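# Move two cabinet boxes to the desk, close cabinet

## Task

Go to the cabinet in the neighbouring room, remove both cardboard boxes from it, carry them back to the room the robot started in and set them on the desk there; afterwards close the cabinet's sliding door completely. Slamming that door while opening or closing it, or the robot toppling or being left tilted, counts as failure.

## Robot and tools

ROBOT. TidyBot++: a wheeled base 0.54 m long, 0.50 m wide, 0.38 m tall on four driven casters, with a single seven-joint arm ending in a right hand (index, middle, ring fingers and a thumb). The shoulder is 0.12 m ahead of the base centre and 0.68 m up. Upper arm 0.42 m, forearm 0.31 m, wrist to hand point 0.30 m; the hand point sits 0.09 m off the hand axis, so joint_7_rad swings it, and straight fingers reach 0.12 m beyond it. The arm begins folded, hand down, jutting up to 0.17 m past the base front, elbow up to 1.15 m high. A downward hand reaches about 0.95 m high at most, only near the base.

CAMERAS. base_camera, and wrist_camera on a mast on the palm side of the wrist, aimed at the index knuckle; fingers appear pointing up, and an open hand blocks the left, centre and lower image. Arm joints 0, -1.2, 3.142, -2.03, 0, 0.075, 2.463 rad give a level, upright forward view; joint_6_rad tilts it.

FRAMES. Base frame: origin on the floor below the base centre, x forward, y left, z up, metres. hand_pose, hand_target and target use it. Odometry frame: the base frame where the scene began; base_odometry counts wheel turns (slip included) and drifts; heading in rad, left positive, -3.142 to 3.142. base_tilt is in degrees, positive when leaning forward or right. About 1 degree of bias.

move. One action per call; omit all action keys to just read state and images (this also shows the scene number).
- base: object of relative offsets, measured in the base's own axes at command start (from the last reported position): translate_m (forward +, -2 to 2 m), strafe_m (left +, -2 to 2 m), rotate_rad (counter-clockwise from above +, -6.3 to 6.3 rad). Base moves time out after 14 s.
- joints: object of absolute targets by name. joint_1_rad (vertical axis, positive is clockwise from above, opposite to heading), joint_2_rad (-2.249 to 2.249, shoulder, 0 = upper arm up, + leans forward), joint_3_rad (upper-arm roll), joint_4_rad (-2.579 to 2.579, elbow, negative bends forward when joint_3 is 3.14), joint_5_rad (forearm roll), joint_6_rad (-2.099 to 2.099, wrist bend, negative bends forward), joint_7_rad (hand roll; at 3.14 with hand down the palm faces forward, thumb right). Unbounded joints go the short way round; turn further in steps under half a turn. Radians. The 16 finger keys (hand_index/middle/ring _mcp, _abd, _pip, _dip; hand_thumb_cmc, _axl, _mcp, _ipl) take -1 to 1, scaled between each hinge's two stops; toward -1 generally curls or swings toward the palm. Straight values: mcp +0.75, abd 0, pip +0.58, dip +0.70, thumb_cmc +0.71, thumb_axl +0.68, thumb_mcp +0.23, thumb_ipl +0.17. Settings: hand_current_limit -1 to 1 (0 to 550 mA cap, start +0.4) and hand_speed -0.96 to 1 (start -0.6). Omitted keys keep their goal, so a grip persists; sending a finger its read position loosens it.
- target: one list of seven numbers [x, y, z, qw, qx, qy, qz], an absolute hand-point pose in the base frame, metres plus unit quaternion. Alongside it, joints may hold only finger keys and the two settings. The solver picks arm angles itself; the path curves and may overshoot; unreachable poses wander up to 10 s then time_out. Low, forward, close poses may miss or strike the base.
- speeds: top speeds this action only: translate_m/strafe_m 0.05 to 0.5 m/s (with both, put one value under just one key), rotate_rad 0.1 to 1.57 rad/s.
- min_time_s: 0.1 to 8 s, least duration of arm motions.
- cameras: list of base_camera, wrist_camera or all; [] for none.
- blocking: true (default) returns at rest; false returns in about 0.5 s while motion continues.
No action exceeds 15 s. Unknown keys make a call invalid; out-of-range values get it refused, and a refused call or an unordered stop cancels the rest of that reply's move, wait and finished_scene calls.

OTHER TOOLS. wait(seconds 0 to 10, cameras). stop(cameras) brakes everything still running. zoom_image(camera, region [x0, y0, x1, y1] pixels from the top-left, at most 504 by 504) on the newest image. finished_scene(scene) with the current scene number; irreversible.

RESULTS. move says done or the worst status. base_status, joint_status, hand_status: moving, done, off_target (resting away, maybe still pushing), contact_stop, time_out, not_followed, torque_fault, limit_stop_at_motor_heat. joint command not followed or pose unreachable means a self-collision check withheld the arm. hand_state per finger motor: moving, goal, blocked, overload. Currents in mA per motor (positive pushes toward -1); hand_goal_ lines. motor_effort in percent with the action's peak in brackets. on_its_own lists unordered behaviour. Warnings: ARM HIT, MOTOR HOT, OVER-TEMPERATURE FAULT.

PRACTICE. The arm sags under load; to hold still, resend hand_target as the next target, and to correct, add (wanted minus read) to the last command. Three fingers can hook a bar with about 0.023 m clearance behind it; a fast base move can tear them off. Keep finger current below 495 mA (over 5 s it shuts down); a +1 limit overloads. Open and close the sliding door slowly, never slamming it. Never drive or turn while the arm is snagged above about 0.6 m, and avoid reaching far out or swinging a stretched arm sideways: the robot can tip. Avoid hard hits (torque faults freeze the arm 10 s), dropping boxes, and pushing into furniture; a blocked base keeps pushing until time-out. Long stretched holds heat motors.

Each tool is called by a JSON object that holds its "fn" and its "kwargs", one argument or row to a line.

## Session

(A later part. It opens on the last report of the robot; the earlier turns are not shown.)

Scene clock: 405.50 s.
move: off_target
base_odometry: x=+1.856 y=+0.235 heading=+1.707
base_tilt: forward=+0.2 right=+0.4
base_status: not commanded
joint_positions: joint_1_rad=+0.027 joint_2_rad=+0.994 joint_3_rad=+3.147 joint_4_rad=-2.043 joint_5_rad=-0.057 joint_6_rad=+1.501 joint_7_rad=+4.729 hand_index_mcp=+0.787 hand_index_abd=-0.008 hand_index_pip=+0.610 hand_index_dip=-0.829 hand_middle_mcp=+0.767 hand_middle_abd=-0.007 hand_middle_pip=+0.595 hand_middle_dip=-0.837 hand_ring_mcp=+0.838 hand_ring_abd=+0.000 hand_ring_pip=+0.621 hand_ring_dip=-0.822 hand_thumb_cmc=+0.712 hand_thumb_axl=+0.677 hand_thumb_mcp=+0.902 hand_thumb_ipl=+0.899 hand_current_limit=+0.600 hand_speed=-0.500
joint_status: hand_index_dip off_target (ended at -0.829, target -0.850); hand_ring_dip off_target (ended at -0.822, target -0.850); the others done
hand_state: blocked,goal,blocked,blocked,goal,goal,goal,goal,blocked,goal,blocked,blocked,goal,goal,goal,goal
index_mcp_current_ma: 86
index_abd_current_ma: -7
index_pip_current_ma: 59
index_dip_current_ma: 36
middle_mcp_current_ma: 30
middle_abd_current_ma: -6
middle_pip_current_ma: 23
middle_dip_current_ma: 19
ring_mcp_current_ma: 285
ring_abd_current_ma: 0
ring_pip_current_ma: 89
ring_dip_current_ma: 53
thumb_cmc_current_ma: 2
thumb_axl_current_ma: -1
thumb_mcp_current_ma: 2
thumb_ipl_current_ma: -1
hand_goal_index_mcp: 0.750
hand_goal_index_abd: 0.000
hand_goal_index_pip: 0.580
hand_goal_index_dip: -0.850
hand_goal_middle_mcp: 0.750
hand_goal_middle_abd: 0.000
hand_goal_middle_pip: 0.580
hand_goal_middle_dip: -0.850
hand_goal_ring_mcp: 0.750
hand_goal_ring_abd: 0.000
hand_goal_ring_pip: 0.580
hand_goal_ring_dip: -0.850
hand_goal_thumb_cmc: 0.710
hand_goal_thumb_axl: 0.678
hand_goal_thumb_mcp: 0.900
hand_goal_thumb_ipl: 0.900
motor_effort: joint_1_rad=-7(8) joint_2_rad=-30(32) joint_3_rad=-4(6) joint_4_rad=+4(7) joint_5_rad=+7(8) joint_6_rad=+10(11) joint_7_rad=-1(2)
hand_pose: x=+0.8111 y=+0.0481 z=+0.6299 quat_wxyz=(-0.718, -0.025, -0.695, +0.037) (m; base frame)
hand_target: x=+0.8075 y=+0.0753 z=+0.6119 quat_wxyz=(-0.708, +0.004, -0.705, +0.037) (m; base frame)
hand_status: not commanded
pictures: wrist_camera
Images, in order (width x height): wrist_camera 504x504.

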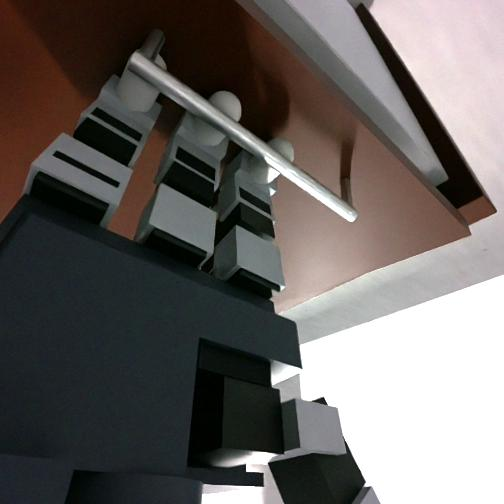

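{"fn": "move", "kwargs": {
  "base": {"strafe_m": 0.015},
  "speeds": {"strafe_m": 0.1}
}}

{"fn": "move", "kwargs": {
  "base": {"translate_m": -0.08},
  "speeds": {"translate_m": 0.08},
  "cameras": ["all"]
}}

Scene clock: 409.67 s.
move: done
base_odometry: x=+1.842 y=+0.233 heading=+1.706
base_tilt: forward=+0.2 right=+0.4
base_status: done
joint_positions: joint_1_rad=+0.036 joint_2_rad=+0.994 joint_3_rad=+3.151 joint_4_rad=-2.043 joint_5_rad=-0.064 joint_6_rad=+1.501 joint_7_rad=+4.729 hand_index_mcp=+0.787 hand_index_abd=-0.008 hand_index_pip=+0.610 hand_index_dip=-0.830 hand_middle_mcp=+0.767 hand_middle_abd=-0.007 hand_middle_pip=+0.595 hand_middle_dip=-0.837 hand_ring_mcp=+0.839 hand_ring_abd=+0.000 hand_ring_pip=+0.621 hand_ring_dip=-0.823 hand_thumb_cmc=+0.712 hand_thumb_axl=+0.677 hand_thumb_mcp=+0.902 hand_thumb_ipl=+0.899 hand_current_limit=+0.600 hand_speed=-0.500
joint_status: not commanded
hand_state: blocked,goal,blocked,goal,goal,goal,goal,goal,blocked,goal,blocked,blocked,goal,goal,goal,goal
index_mcp_current_ma: 85
index_abd_current_ma: -7
index_pip_current_ma: 59
index_dip_current_ma: 34
middle_mcp_current_ma: 29
middle_abd_current_ma: -6
middle_pip_current_ma: 23
middle_dip_current_ma: 18
ring_mcp_current_ma: 287
ring_abd_current_ma: 0
ring_pip_current_ma: 89
ring_dip_current_ma: 52
thumb_cmc_current_ma: 2
thumb_axl_current_ma: -1
thumb_mcp_current_ma: 2
thumb_ipl_current_ma: -1
hand_goal_index_mcp: 0.750
hand_goal_index_abd: 0.000
hand_goal_index_pip: 0.580
hand_goal_index_dip: -0.850
hand_goal_middle_mcp: 0.750
hand_goal_middle_abd: 0.000
hand_goal_middle_pip: 0.580
hand_goal_middle_dip: -0.850
hand_goal_ring_mcp: 0.750
hand_goal_ring_abd: 0.000
hand_goal_ring_pip: 0.580
hand_goal_ring_dip: -0.850
hand_goal_thumb_cmc: 0.710
hand_goal_thumb_axl: 0.678
hand_goal_thumb_mcp: 0.900
hand_goal_thumb_ipl: 0.900
motor_effort: joint_1_rad=-8(9) joint_2_rad=-31(31) joint_3_rad=-5(7) joint_4_rad=+3(5) joint_5_rad=+7(9) joint_6_rad=+10(11) joint_7_rad=-1(2)
hand_pose: x=+0.8121 y=+0.0385 z=+0.6298 quat_wxyz=(-0.718, -0.030, -0.694, +0.044) (m; base frame)
hand_target: x=+0.8075 y=+0.0753 z=+0.6119 quat_wxyz=(-0.708, +0.004, -0.705, +0.037) (m; base frame)
hand_status: not commanded
pictures: none

Scene clock: 411.17 s.
move: done
base_odometry: x=+1.852 y=+0.153 heading=+1.706
base_tilt: forward=+0.1 right=+0.5
base_status: done
joint_positions: joint_1_rad=+0.040 joint_2_rad=+0.995 joint_3_rad=+3.156 joint_4_rad=-2.041 joint_5_rad=-0.067 joint_6_rad=+1.501 joint_7_rad=+4.729 hand_index_mcp=+0.788 hand_index_abd=-0.008 hand_index_pip=+0.611 hand_index_dip=-0.831 hand_middle_mcp=+0.763 hand_middle_abd=-0.007 hand_middle_pip=+0.590 hand_middle_dip=-0.843 hand_ring_mcp=+0.854 hand_ring_abd=-0.005 hand_ring_pip=+0.621 hand_ring_dip=-0.835 hand_thumb_cmc=+0.712 hand_thumb_axl=+0.677 hand_thumb_mcp=+0.902 hand_thumb_ipl=+0.899 hand_current_limit=+0.600 hand_speed=-0.500
joint_status: not commanded
hand_state: blocked,goal,blocked,goal,goal,goal,goal,goal,blocked,goal,blocked,goal,goal,goal,goal,goal
index_mcp_current_ma: 88
index_abd_current_ma: -8
index_pip_current_ma: 61
index_dip_current_ma: 30
middle_mcp_current_ma: 20
middle_abd_current_ma: -6
middle_pip_current_ma: 14
middle_dip_current_ma: 7
ring_mcp_current_ma: 357
ring_abd_current_ma: -4
ring_pip_current_ma: 90
ring_dip_current_ma: 23
thumb_cmc_current_ma: 2
thumb_axl_current_ma: -1
thumb_mcp_current_ma: 2
thumb_ipl_current_ma: -1
hand_goal_index_mcp: 0.750
hand_goal_index_abd: 0.000
hand_goal_index_pip: 0.580
hand_goal_index_dip: -0.850
hand_goal_middle_mcp: 0.750
hand_goal_middle_abd: 0.000
hand_goal_middle_pip: 0.580
hand_goal_middle_dip: -0.850
hand_goal_ring_mcp: 0.750
hand_goal_ring_abd: 0.000
hand_goal_ring_pip: 0.580
hand_goal_ring_dip: -0.850
hand_goal_thumb_cmc: 0.710
hand_goal_thumb_axl: 0.678
hand_goal_thumb_mcp: 0.900
hand_goal_thumb_ipl: 0.900
motor_effort: joint_1_rad=-9(11) joint_2_rad=-32(33) joint_3_rad=-5(8) joint_4_rad=+6(6) joint_5_rad=+8(10) joint_6_rad=+11(12) joint_7_rad=-2(2)
hand_pose: x=+0.8129 y=+0.0322 z=+0.6298 quat_wxyz=(-0.718, -0.032, -0.694, +0.049) (m; base frame)
hand_target: x=+0.8075 y=+0.0753 z=+0.6119 quat_wxyz=(-0.708, +0.004, -0.705, +0.037) (m; base frame)
hand_status: not commanded
pictures: base_camera, wrist_camera
Images, in order (width x height): base_camera 644x364, wrist_camera 504x504.

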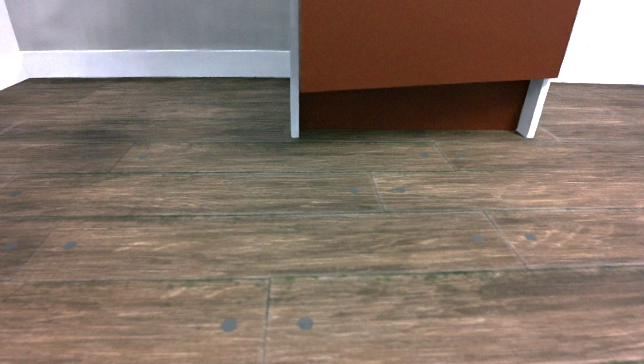

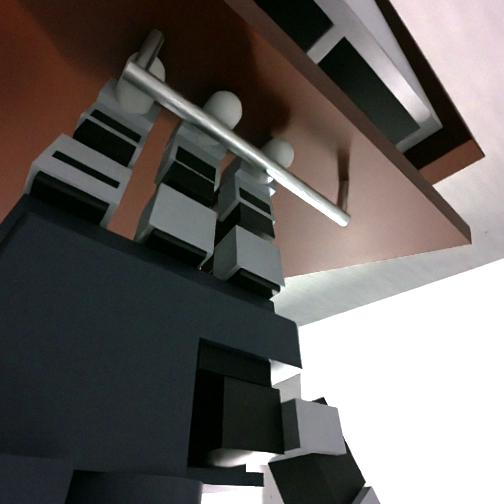

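{"fn": "move", "kwargs": {
  "base": {"translate_m": -0.102, "strafe_m": -0.29, "rotate_rad": 0.27},
  "speeds": {"strafe_m": 0.115, "rotate_rad": 0.1},
  "cameras": ["all"]
}}

Scene clock: 420.27 s.
move: done
base_odometry: x=+2.153 y=+0.091 heading=+1.977
base_tilt: forward=+0.2 right=+0.5
base_status: done
joint_positions: joint_1_rad=+0.042 joint_2_rad=+0.995 joint_3_rad=+3.160 joint_4_rad=-2.041 joint_5_rad=-0.070 joint_6_rad=+1.501 joint_7_rad=+4.729 hand_index_mcp=+0.781 hand_index_abd=-0.008 hand_index_pip=+0.606 hand_index_dip=-0.833 hand_middle_mcp=+0.755 hand_middle_abd=-0.007 hand_middle_pip=+0.585 hand_middle_dip=-0.845 hand_ring_mcp=+0.853 hand_ring_abd=-0.005 hand_ring_pip=+0.621 hand_ring_dip=-0.841 hand_thumb_cmc=+0.712 hand_thumb_axl=+0.677 hand_thumb_mcp=+0.902 hand_thumb_ipl=+0.899 hand_current_limit=+0.600 hand_speed=-0.500
joint_status: not commanded
hand_state: blocked,goal,blocked,goal,goal,goal,goal,goal,blocked,goal,blocked,goal,goal,goal,goal,goal
index_mcp_current_ma: 67
index_abd_current_ma: -8
index_pip_current_ma: 48
index_dip_current_ma: 27
middle_mcp_current_ma: 6
middle_abd_current_ma: -6
middle_pip_current_ma: 5
middle_dip_current_ma: 4
ring_mcp_current_ma: 352
ring_abd_current_ma: -4
ring_pip_current_ma: 91
ring_dip_current_ma: 12
thumb_cmc_current_ma: 2
thumb_axl_current_ma: -1
thumb_mcp_current_ma: 2
thumb_ipl_current_ma: -1
hand_goal_index_mcp: 0.750
hand_goal_index_abd: 0.000
hand_goal_index_pip: 0.580
hand_goal_index_dip: -0.850
hand_goal_middle_mcp: 0.750
hand_goal_middle_abd: 0.000
hand_goal_middle_pip: 0.580
hand_goal_middle_dip: -0.850
hand_goal_ring_mcp: 0.750
hand_goal_ring_abd: 0.000
hand_goal_ring_pip: 0.580
hand_goal_ring_dip: -0.850
hand_goal_thumb_cmc: 0.710
hand_goal_thumb_axl: 0.678
hand_goal_thumb_mcp: 0.900
hand_goal_thumb_ipl: 0.900
motor_effort: joint_1_rad=-8(12) joint_2_rad=-32(33) joint_3_rad=-5(8) joint_4_rad=+5(6) joint_5_rad=+8(11) joint_6_rad=+11(12) joint_7_rad=-2(2)
hand_pose: x=+0.8134 y=+0.0283 z=+0.6298 quat_wxyz=(-0.718, -0.034, -0.693, +0.053) (m; base frame)
hand_target: x=+0.8075 y=+0.0753 z=+0.6119 quat_wxyz=(-0.708, +0.004, -0.705, +0.037) (m; base frame)
hand_status: not commanded
pictures: base_camera, wrist_camera
Images, in order (width x height): base_camera 644x364, wrist_camera 504x504.

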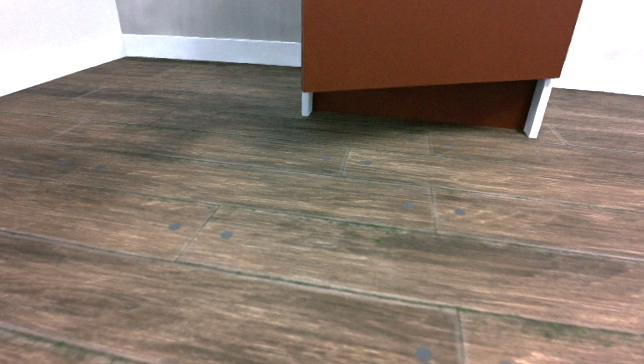

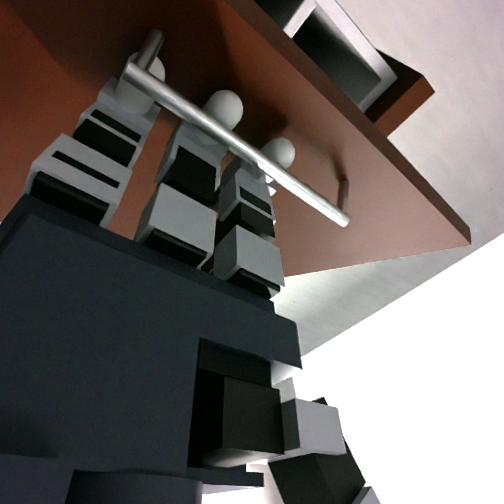

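{"fn": "move", "kwargs": {
  "base": {"translate_m": -0.102, "strafe_m": -0.29, "rotate_rad": 0.27},
  "speeds": {"strafe_m": 0.115, "rotate_rad": 0.1},
  "cameras": ["all"]
}}

Scene clock: 426.23 s.
move: done
base_odometry: x=+2.460 y=+0.112 heading=+2.247
base_tilt: forward=+0.2 right=+0.5
base_status: done
joint_positions: joint_1_rad=+0.046 joint_2_rad=+0.995 joint_3_rad=+3.163 joint_4_rad=-2.041 joint_5_rad=-0.075 joint_6_rad=+1.501 joint_7_rad=+4.729 hand_index_mcp=+0.773 hand_index_abd=-0.008 hand_index_pip=+0.601 hand_index_dip=-0.837 hand_middle_mcp=+0.752 hand_middle_abd=-0.007 hand_middle_pip=+0.583 hand_middle_dip=-0.847 hand_ring_mcp=+0.870 hand_ring_abd=-0.009 hand_ring_pip=+0.619 hand_ring_dip=-0.852 hand_thumb_cmc=+0.712 hand_thumb_axl=+0.677 hand_thumb_mcp=+0.902 hand_thumb_ipl=+0.899 hand_current_limit=+0.600 hand_speed=-0.500
joint_status: not commanded
hand_state: blocked,goal,blocked,goal,goal,goal,goal,goal,blocked,goal,blocked,goal,goal,goal,goal,goal
index_mcp_current_ma: 44
index_abd_current_ma: -8
index_pip_current_ma: 35
index_dip_current_ma: 19
middle_mcp_current_ma: 1
middle_abd_current_ma: -6
middle_pip_current_ma: 2
middle_dip_current_ma: 2
ring_mcp_current_ma: 433
ring_abd_current_ma: -9
ring_pip_current_ma: 85
ring_dip_current_ma: -2
thumb_cmc_current_ma: 2
thumb_axl_current_ma: -1
thumb_mcp_current_ma: 2
thumb_ipl_current_ma: -1
hand_goal_index_mcp: 0.750
hand_goal_index_abd: 0.000
hand_goal_index_pip: 0.580
hand_goal_index_dip: -0.850
hand_goal_middle_mcp: 0.750
hand_goal_middle_abd: 0.000
hand_goal_middle_pip: 0.580
hand_goal_middle_dip: -0.850
hand_goal_ring_mcp: 0.750
hand_goal_ring_abd: 0.000
hand_goal_ring_pip: 0.580
hand_goal_ring_dip: -0.850
hand_goal_thumb_cmc: 0.710
hand_goal_thumb_axl: 0.678
hand_goal_thumb_mcp: 0.900
hand_goal_thumb_ipl: 0.900
motor_effort: joint_1_rad=-8(13) joint_2_rad=-32(33) joint_3_rad=-6(8) joint_4_rad=+6(7) joint_5_rad=+8(12) joint_6_rad=+10(12) joint_7_rad=-2(2)
hand_pose: x=+0.8138 y=+0.0228 z=+0.6297 quat_wxyz=(-0.718, -0.037, -0.693, +0.057) (m; base frame)
hand_target: x=+0.8075 y=+0.0753 z=+0.6119 quat_wxyz=(-0.708, +0.004, -0.705, +0.037) (m; base frame)
hand_status: not commanded
pictures: base_camera, wrist_camera
Images, in order (width x height): base_camera 644x364, wrist_camera 504x504.

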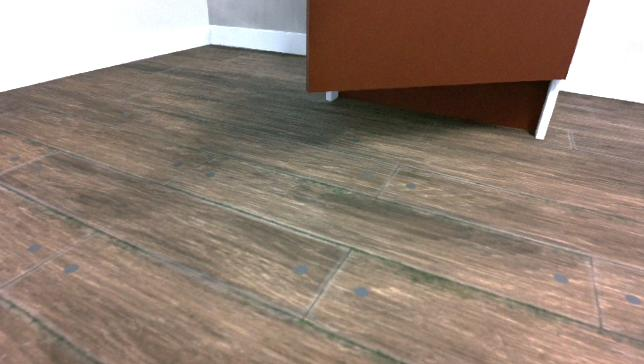

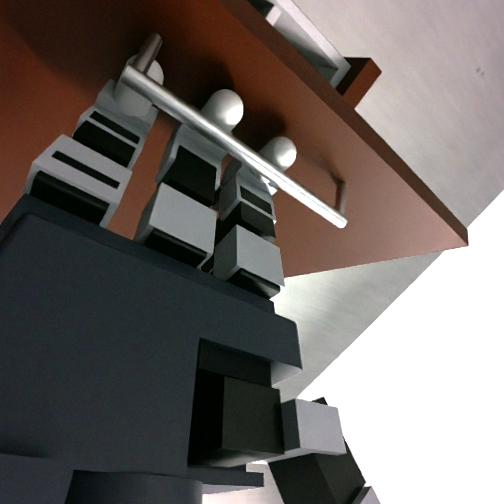

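{"fn": "move", "kwargs": {
  "joints": {"hand_index_dip": 0.7, "hand_middle_dip": 0.7, "hand_ring_dip": 0.7}
}}

{"fn": "move", "kwargs": {
  "base": {"translate_m": -0.2},
  "speeds": {"translate_m": 0.15},
  "cameras": ["all"]
}}

Scene clock: 432.63 s.
move: done
base_odometry: x=+2.460 y=+0.112 heading=+2.248
base_tilt: forward=+0.2 right=+0.5
base_status: not commanded
joint_positions: joint_1_rad=+0.013 joint_2_rad=+0.995 joint_3_rad=+3.152 joint_4_rad=-2.041 joint_5_rad=-0.075 joint_6_rad=+1.501 joint_7_rad=+4.729 hand_index_mcp=+0.752 hand_index_abd=-0.013 hand_index_pip=+0.583 hand_index_dip=+0.697 hand_middle_mcp=+0.752 hand_middle_abd=-0.011 hand_middle_pip=+0.583 hand_middle_dip=+0.697 hand_ring_mcp=+0.753 hand_ring_abd=-0.006 hand_ring_pip=+0.583 hand_ring_dip=+0.698 hand_thumb_cmc=+0.712 hand_thumb_axl=+0.677 hand_thumb_mcp=+0.902 hand_thumb_ipl=+0.899 hand_current_limit=+0.600 hand_speed=-0.500
joint_status: all done
hand_state: goal,goal,goal,goal,goal,goal,goal,goal,goal,goal,goal,goal,goal,goal,goal,goal
index_mcp_current_ma: 2
index_abd_current_ma: -16
index_pip_current_ma: 3
index_dip_current_ma: -2
middle_mcp_current_ma: 2
middle_abd_current_ma: -12
middle_pip_current_ma: 2
middle_dip_current_ma: -2
ring_mcp_current_ma: 2
ring_abd_current_ma: -6
ring_pip_current_ma: 2
ring_dip_current_ma: -2
thumb_cmc_current_ma: 2
thumb_axl_current_ma: -1
thumb_mcp_current_ma: 2
thumb_ipl_current_ma: -1
hand_goal_index_mcp: 0.750
hand_goal_index_abd: 0.000
hand_goal_index_pip: 0.580
hand_goal_index_dip: 0.700
hand_goal_middle_mcp: 0.750
hand_goal_middle_abd: 0.000
hand_goal_middle_pip: 0.580
hand_goal_middle_dip: 0.700
hand_goal_ring_mcp: 0.750
hand_goal_ring_abd: 0.000
hand_goal_ring_pip: 0.580
hand_goal_ring_dip: 0.700
hand_goal_thumb_cmc: 0.710
hand_goal_thumb_axl: 0.678
hand_goal_thumb_mcp: 0.900
hand_goal_thumb_ipl: 0.900
motor_effort: joint_1_rad=+0(8) joint_2_rad=-31(33) joint_3_rad=+0(5) joint_4_rad=+6(7) joint_5_rad=+0(8) joint_6_rad=+10(12) joint_7_rad=-1(2)
hand_pose: x=+0.8123 y=+0.0504 z=+0.6303 quat_wxyz=(-0.719, -0.026, -0.694, +0.040) (m; base frame)
hand_target: x=+0.8075 y=+0.0753 z=+0.6119 quat_wxyz=(-0.708, +0.004, -0.705, +0.037) (m; base frame)
hand_status: not commanded
pictures: none

Scene clock: 434.57 s.
move: done
base_odometry: x=+2.586 y=-0.044 heading=+2.248
base_tilt: forward=+0.1 right=+0.4
base_status: done
joint_positions: joint_1_rad=+0.013 joint_2_rad=+0.995 joint_3_rad=+3.152 joint_4_rad=-2.041 joint_5_rad=-0.075 joint_6_rad=+1.501 joint_7_rad=+4.729 hand_index_mcp=+0.752 hand_index_abd=-0.012 hand_index_pip=+0.583 hand_index_dip=+0.697 hand_middle_mcp=+0.752 hand_middle_abd=-0.011 hand_middle_pip=+0.583 hand_middle_dip=+0.697 hand_ring_mcp=+0.752 hand_ring_abd=-0.006 hand_ring_pip=+0.582 hand_ring_dip=+0.698 hand_thumb_cmc=+0.712 hand_thumb_axl=+0.677 hand_thumb_mcp=+0.902 hand_thumb_ipl=+0.899 hand_current_limit=+0.600 hand_speed=-0.500
joint_status: not commanded
hand_state: goal,goal,goal,goal,goal,goal,goal,goal,goal,goal,goal,goal,goal,goal,goal,goal
index_mcp_current_ma: 1
index_abd_current_ma: -14
index_pip_current_ma: 2
index_dip_current_ma: -2
middle_mcp_current_ma: 2
middle_abd_current_ma: -12
middle_pip_current_ma: 2
middle_dip_current_ma: -2
ring_mcp_current_ma: 2
ring_abd_current_ma: -6
ring_pip_current_ma: 2
ring_dip_current_ma: -2
thumb_cmc_current_ma: 2
thumb_axl_current_ma: -1
thumb_mcp_current_ma: 2
thumb_ipl_current_ma: -1
hand_goal_index_mcp: 0.750
hand_goal_index_abd: 0.000
hand_goal_index_pip: 0.580
hand_goal_index_dip: 0.700
hand_goal_middle_mcp: 0.750
hand_goal_middle_abd: 0.000
hand_goal_middle_pip: 0.580
hand_goal_middle_dip: 0.700
hand_goal_ring_mcp: 0.750
hand_goal_ring_abd: 0.000
hand_goal_ring_pip: 0.580
hand_goal_ring_dip: 0.700
hand_goal_thumb_cmc: 0.710
hand_goal_thumb_axl: 0.678
hand_goal_thumb_mcp: 0.900
hand_goal_thumb_ipl: 0.900
motor_effort: joint_1_rad=+1(1) joint_2_rad=-31(33) joint_3_rad=+0(1) joint_4_rad=+7(8) joint_5_rad=+0(1) joint_6_rad=+10(10) joint_7_rad=-1(1)
hand_pose: x=+0.8123 y=+0.0506 z=+0.6303 quat_wxyz=(-0.719, -0.026, -0.694, +0.040) (m; base frame)
hand_target: x=+0.8075 y=+0.0753 z=+0.6119 quat_wxyz=(-0.708, +0.004, -0.705, +0.037) (m; base frame)
hand_status: not commanded
pictures: base_camera, wrist_camera
Images, in order (width x height): base_camera 644x364, wrist_camera 504x504.

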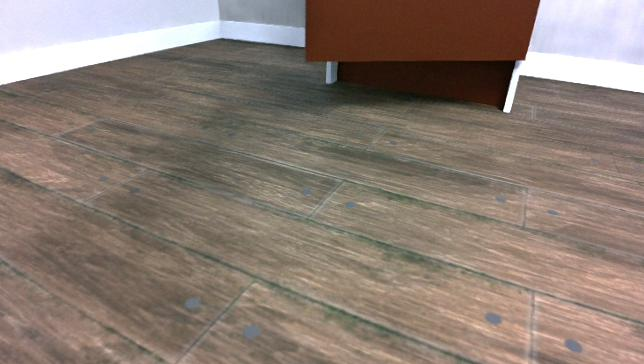

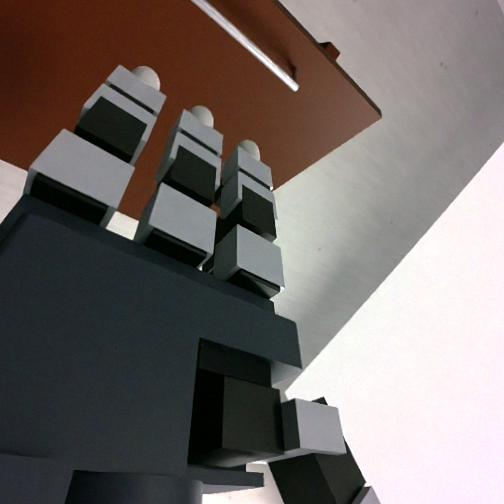

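{"fn": "move", "kwargs": {
  "joints": {"joint_1_rad": 0, "joint_2_rad": 1.467, "joint_3_rad": 3.135, "joint_4_rad": -1.316, "joint_5_rad": -0.05, "joint_6_rad": 1.24, "joint_7_rad": -0.07, "hand_index_mcp": -0.483, "hand_middle_mcp": -0.483, "hand_ring_mcp": -0.483, "hand_index_pip": -0.07, "hand_middle_pip": -0.07, "hand_ring_pip": -0.07, "hand_index_dip": 0.7, "hand_middle_dip": 0.7, "hand_ring_dip": 0.7, "hand_thumb_cmc": -0.571, "hand_thumb_mcp": 0.9, "hand_thumb_ipl": 0.9},
  "base": {"translate_m": -0.1},
  "min_time_s": 3
}}

{"fn": "move", "kwargs": {
  "base": {"translate_m": 0.3826, "strafe_m": 0.7987, "rotate_rad": -0.542},
  "speeds": {"strafe_m": 0.35, "rotate_rad": 0.5},
  "cameras": ["all"]
}}

Scene clock: 463.00 s.
move: done
base_odometry: x=+2.649 y=-0.122 heading=+2.248
base_tilt: forward=+0.2 right=+0.4
base_status: done
joint_positions: joint_1_rad=+0.012 joint_2_rad=+1.429 joint_3_rad=+3.152 joint_4_rad=-1.335 joint_5_rad=-0.075 joint_6_rad=+1.291 joint_7_rad=+6.140 hand_index_mcp=-0.481 hand_index_abd=-0.005 hand_index_pip=-0.068 hand_index_dip=+0.697 hand_middle_mcp=-0.481 hand_middle_abd=-0.005 hand_middle_pip=-0.068 hand_middle_dip=+0.697 hand_ring_mcp=-0.480 hand_ring_abd=-0.005 hand_ring_pip=-0.068 hand_ring_dip=+0.698 hand_thumb_cmc=-0.573 hand_thumb_axl=+0.680 hand_thumb_mcp=+0.899 hand_thumb_ipl=+0.899 hand_current_limit=+0.600 hand_speed=-0.500
joint_status: all done
hand_state: goal,goal,goal,goal,goal,goal,goal,goal,goal,goal,goal,goal,goal,goal,goal,goal
index_mcp_current_ma: 1
index_abd_current_ma: -4
index_pip_current_ma: 2
index_dip_current_ma: -2
middle_mcp_current_ma: 1
middle_abd_current_ma: -4
middle_pip_current_ma: 2
middle_dip_current_ma: -2
ring_mcp_current_ma: 1
ring_abd_current_ma: -4
ring_pip_current_ma: 1
ring_dip_current_ma: -2
thumb_cmc_current_ma: -2
thumb_axl_current_ma: 1
thumb_mcp_current_ma: -1
thumb_ipl_current_ma: -1
hand_goal_index_mcp: -0.482
hand_goal_index_abd: 0.000
hand_goal_index_pip: -0.070
hand_goal_index_dip: 0.700
hand_goal_middle_mcp: -0.482
hand_goal_middle_abd: 0.000
hand_goal_middle_pip: -0.070
hand_goal_middle_dip: 0.700
hand_goal_ring_mcp: -0.482
hand_goal_ring_abd: 0.000
hand_goal_ring_pip: -0.070
hand_goal_ring_dip: 0.700
hand_goal_thumb_cmc: -0.570
hand_goal_thumb_axl: 0.678
hand_goal_thumb_mcp: 0.900
hand_goal_thumb_ipl: 0.900
motor_effort: joint_1_rad=+0(2) joint_2_rad=-39(40) joint_3_rad=+0(2) joint_4_rad=+9(12) joint_5_rad=+0(2) joint_6_rad=+10(11) joint_7_rad=-1(3)
hand_pose: x=+0.9612 y=+0.0014 z=+0.3982 quat_wxyz=(-0.543, +0.413, -0.530, +0.504) (m; base frame)
hand_target: x=+0.9525 y=+0.0197 z=+0.3568 quat_wxyz=(-0.519, +0.457, -0.527, +0.495) (m; base frame)
hand_status: not commanded
pictures: none

Scene clock: 466.57 s.
move: done
base_odometry: x=+1.786 y=-0.324 heading=+1.705
base_tilt: forward=+0.2 right=+0.4
base_status: done
joint_positions: joint_1_rad=-0.002 joint_2_rad=+1.429 joint_3_rad=+3.146 joint_4_rad=-1.334 joint_5_rad=-0.075 joint_6_rad=+1.290 joint_7_rad=+6.143 hand_index_mcp=-0.481 hand_index_abd=-0.004 hand_index_pip=-0.068 hand_index_dip=+0.697 hand_middle_mcp=-0.481 hand_middle_abd=-0.003 hand_middle_pip=-0.068 hand_middle_dip=+0.697 hand_ring_mcp=-0.480 hand_ring_abd=-0.003 hand_ring_pip=-0.068 hand_ring_dip=+0.698 hand_thumb_cmc=-0.573 hand_thumb_axl=+0.680 hand_thumb_mcp=+0.899 hand_thumb_ipl=+0.899 hand_current_limit=+0.600 hand_speed=-0.500
joint_status: not commanded
hand_state: goal,goal,goal,goal,goal,goal,goal,goal,goal,goal,goal,goal,goal,goal,goal,goal
index_mcp_current_ma: 1
index_abd_current_ma: -2
index_pip_current_ma: 2
index_dip_current_ma: -2
middle_mcp_current_ma: 1
middle_abd_current_ma: -2
middle_pip_current_ma: 2
middle_dip_current_ma: -2
ring_mcp_current_ma: 1
ring_abd_current_ma: -2
ring_pip_current_ma: 1
ring_dip_current_ma: -2
thumb_cmc_current_ma: -2
thumb_axl_current_ma: 1
thumb_mcp_current_ma: -1
thumb_ipl_current_ma: -1
hand_goal_index_mcp: -0.482
hand_goal_index_abd: 0.000
hand_goal_index_pip: -0.070
hand_goal_index_dip: 0.700
hand_goal_middle_mcp: -0.482
hand_goal_middle_abd: 0.000
hand_goal_middle_pip: -0.070
hand_goal_middle_dip: 0.700
hand_goal_ring_mcp: -0.482
hand_goal_ring_abd: 0.000
hand_goal_ring_pip: -0.070
hand_goal_ring_dip: 0.700
hand_goal_thumb_cmc: -0.570
hand_goal_thumb_axl: 0.678
hand_goal_thumb_mcp: 0.900
hand_goal_thumb_ipl: 0.900
motor_effort: joint_1_rad=+0(6) joint_2_rad=-39(40) joint_3_rad=-1(3) joint_4_rad=+10(10) joint_5_rad=+0(1) joint_6_rad=+9(10) joint_7_rad=-1(1)
hand_pose: x=+0.9612 y=+0.0156 z=+0.3980 quat_wxyz=(-0.547, +0.417, -0.528, +0.499) (m; base frame)
hand_target: x=+0.9525 y=+0.0197 z=+0.3568 quat_wxyz=(-0.519, +0.457, -0.527, +0.495) (m; base frame)
hand_status: not commanded
pictures: base_camera, wrist_camera
Images, in order (width x height): base_camera 644x364, wrist_camera 504x504.

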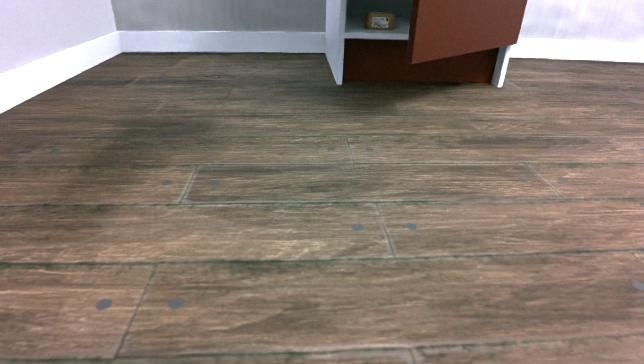

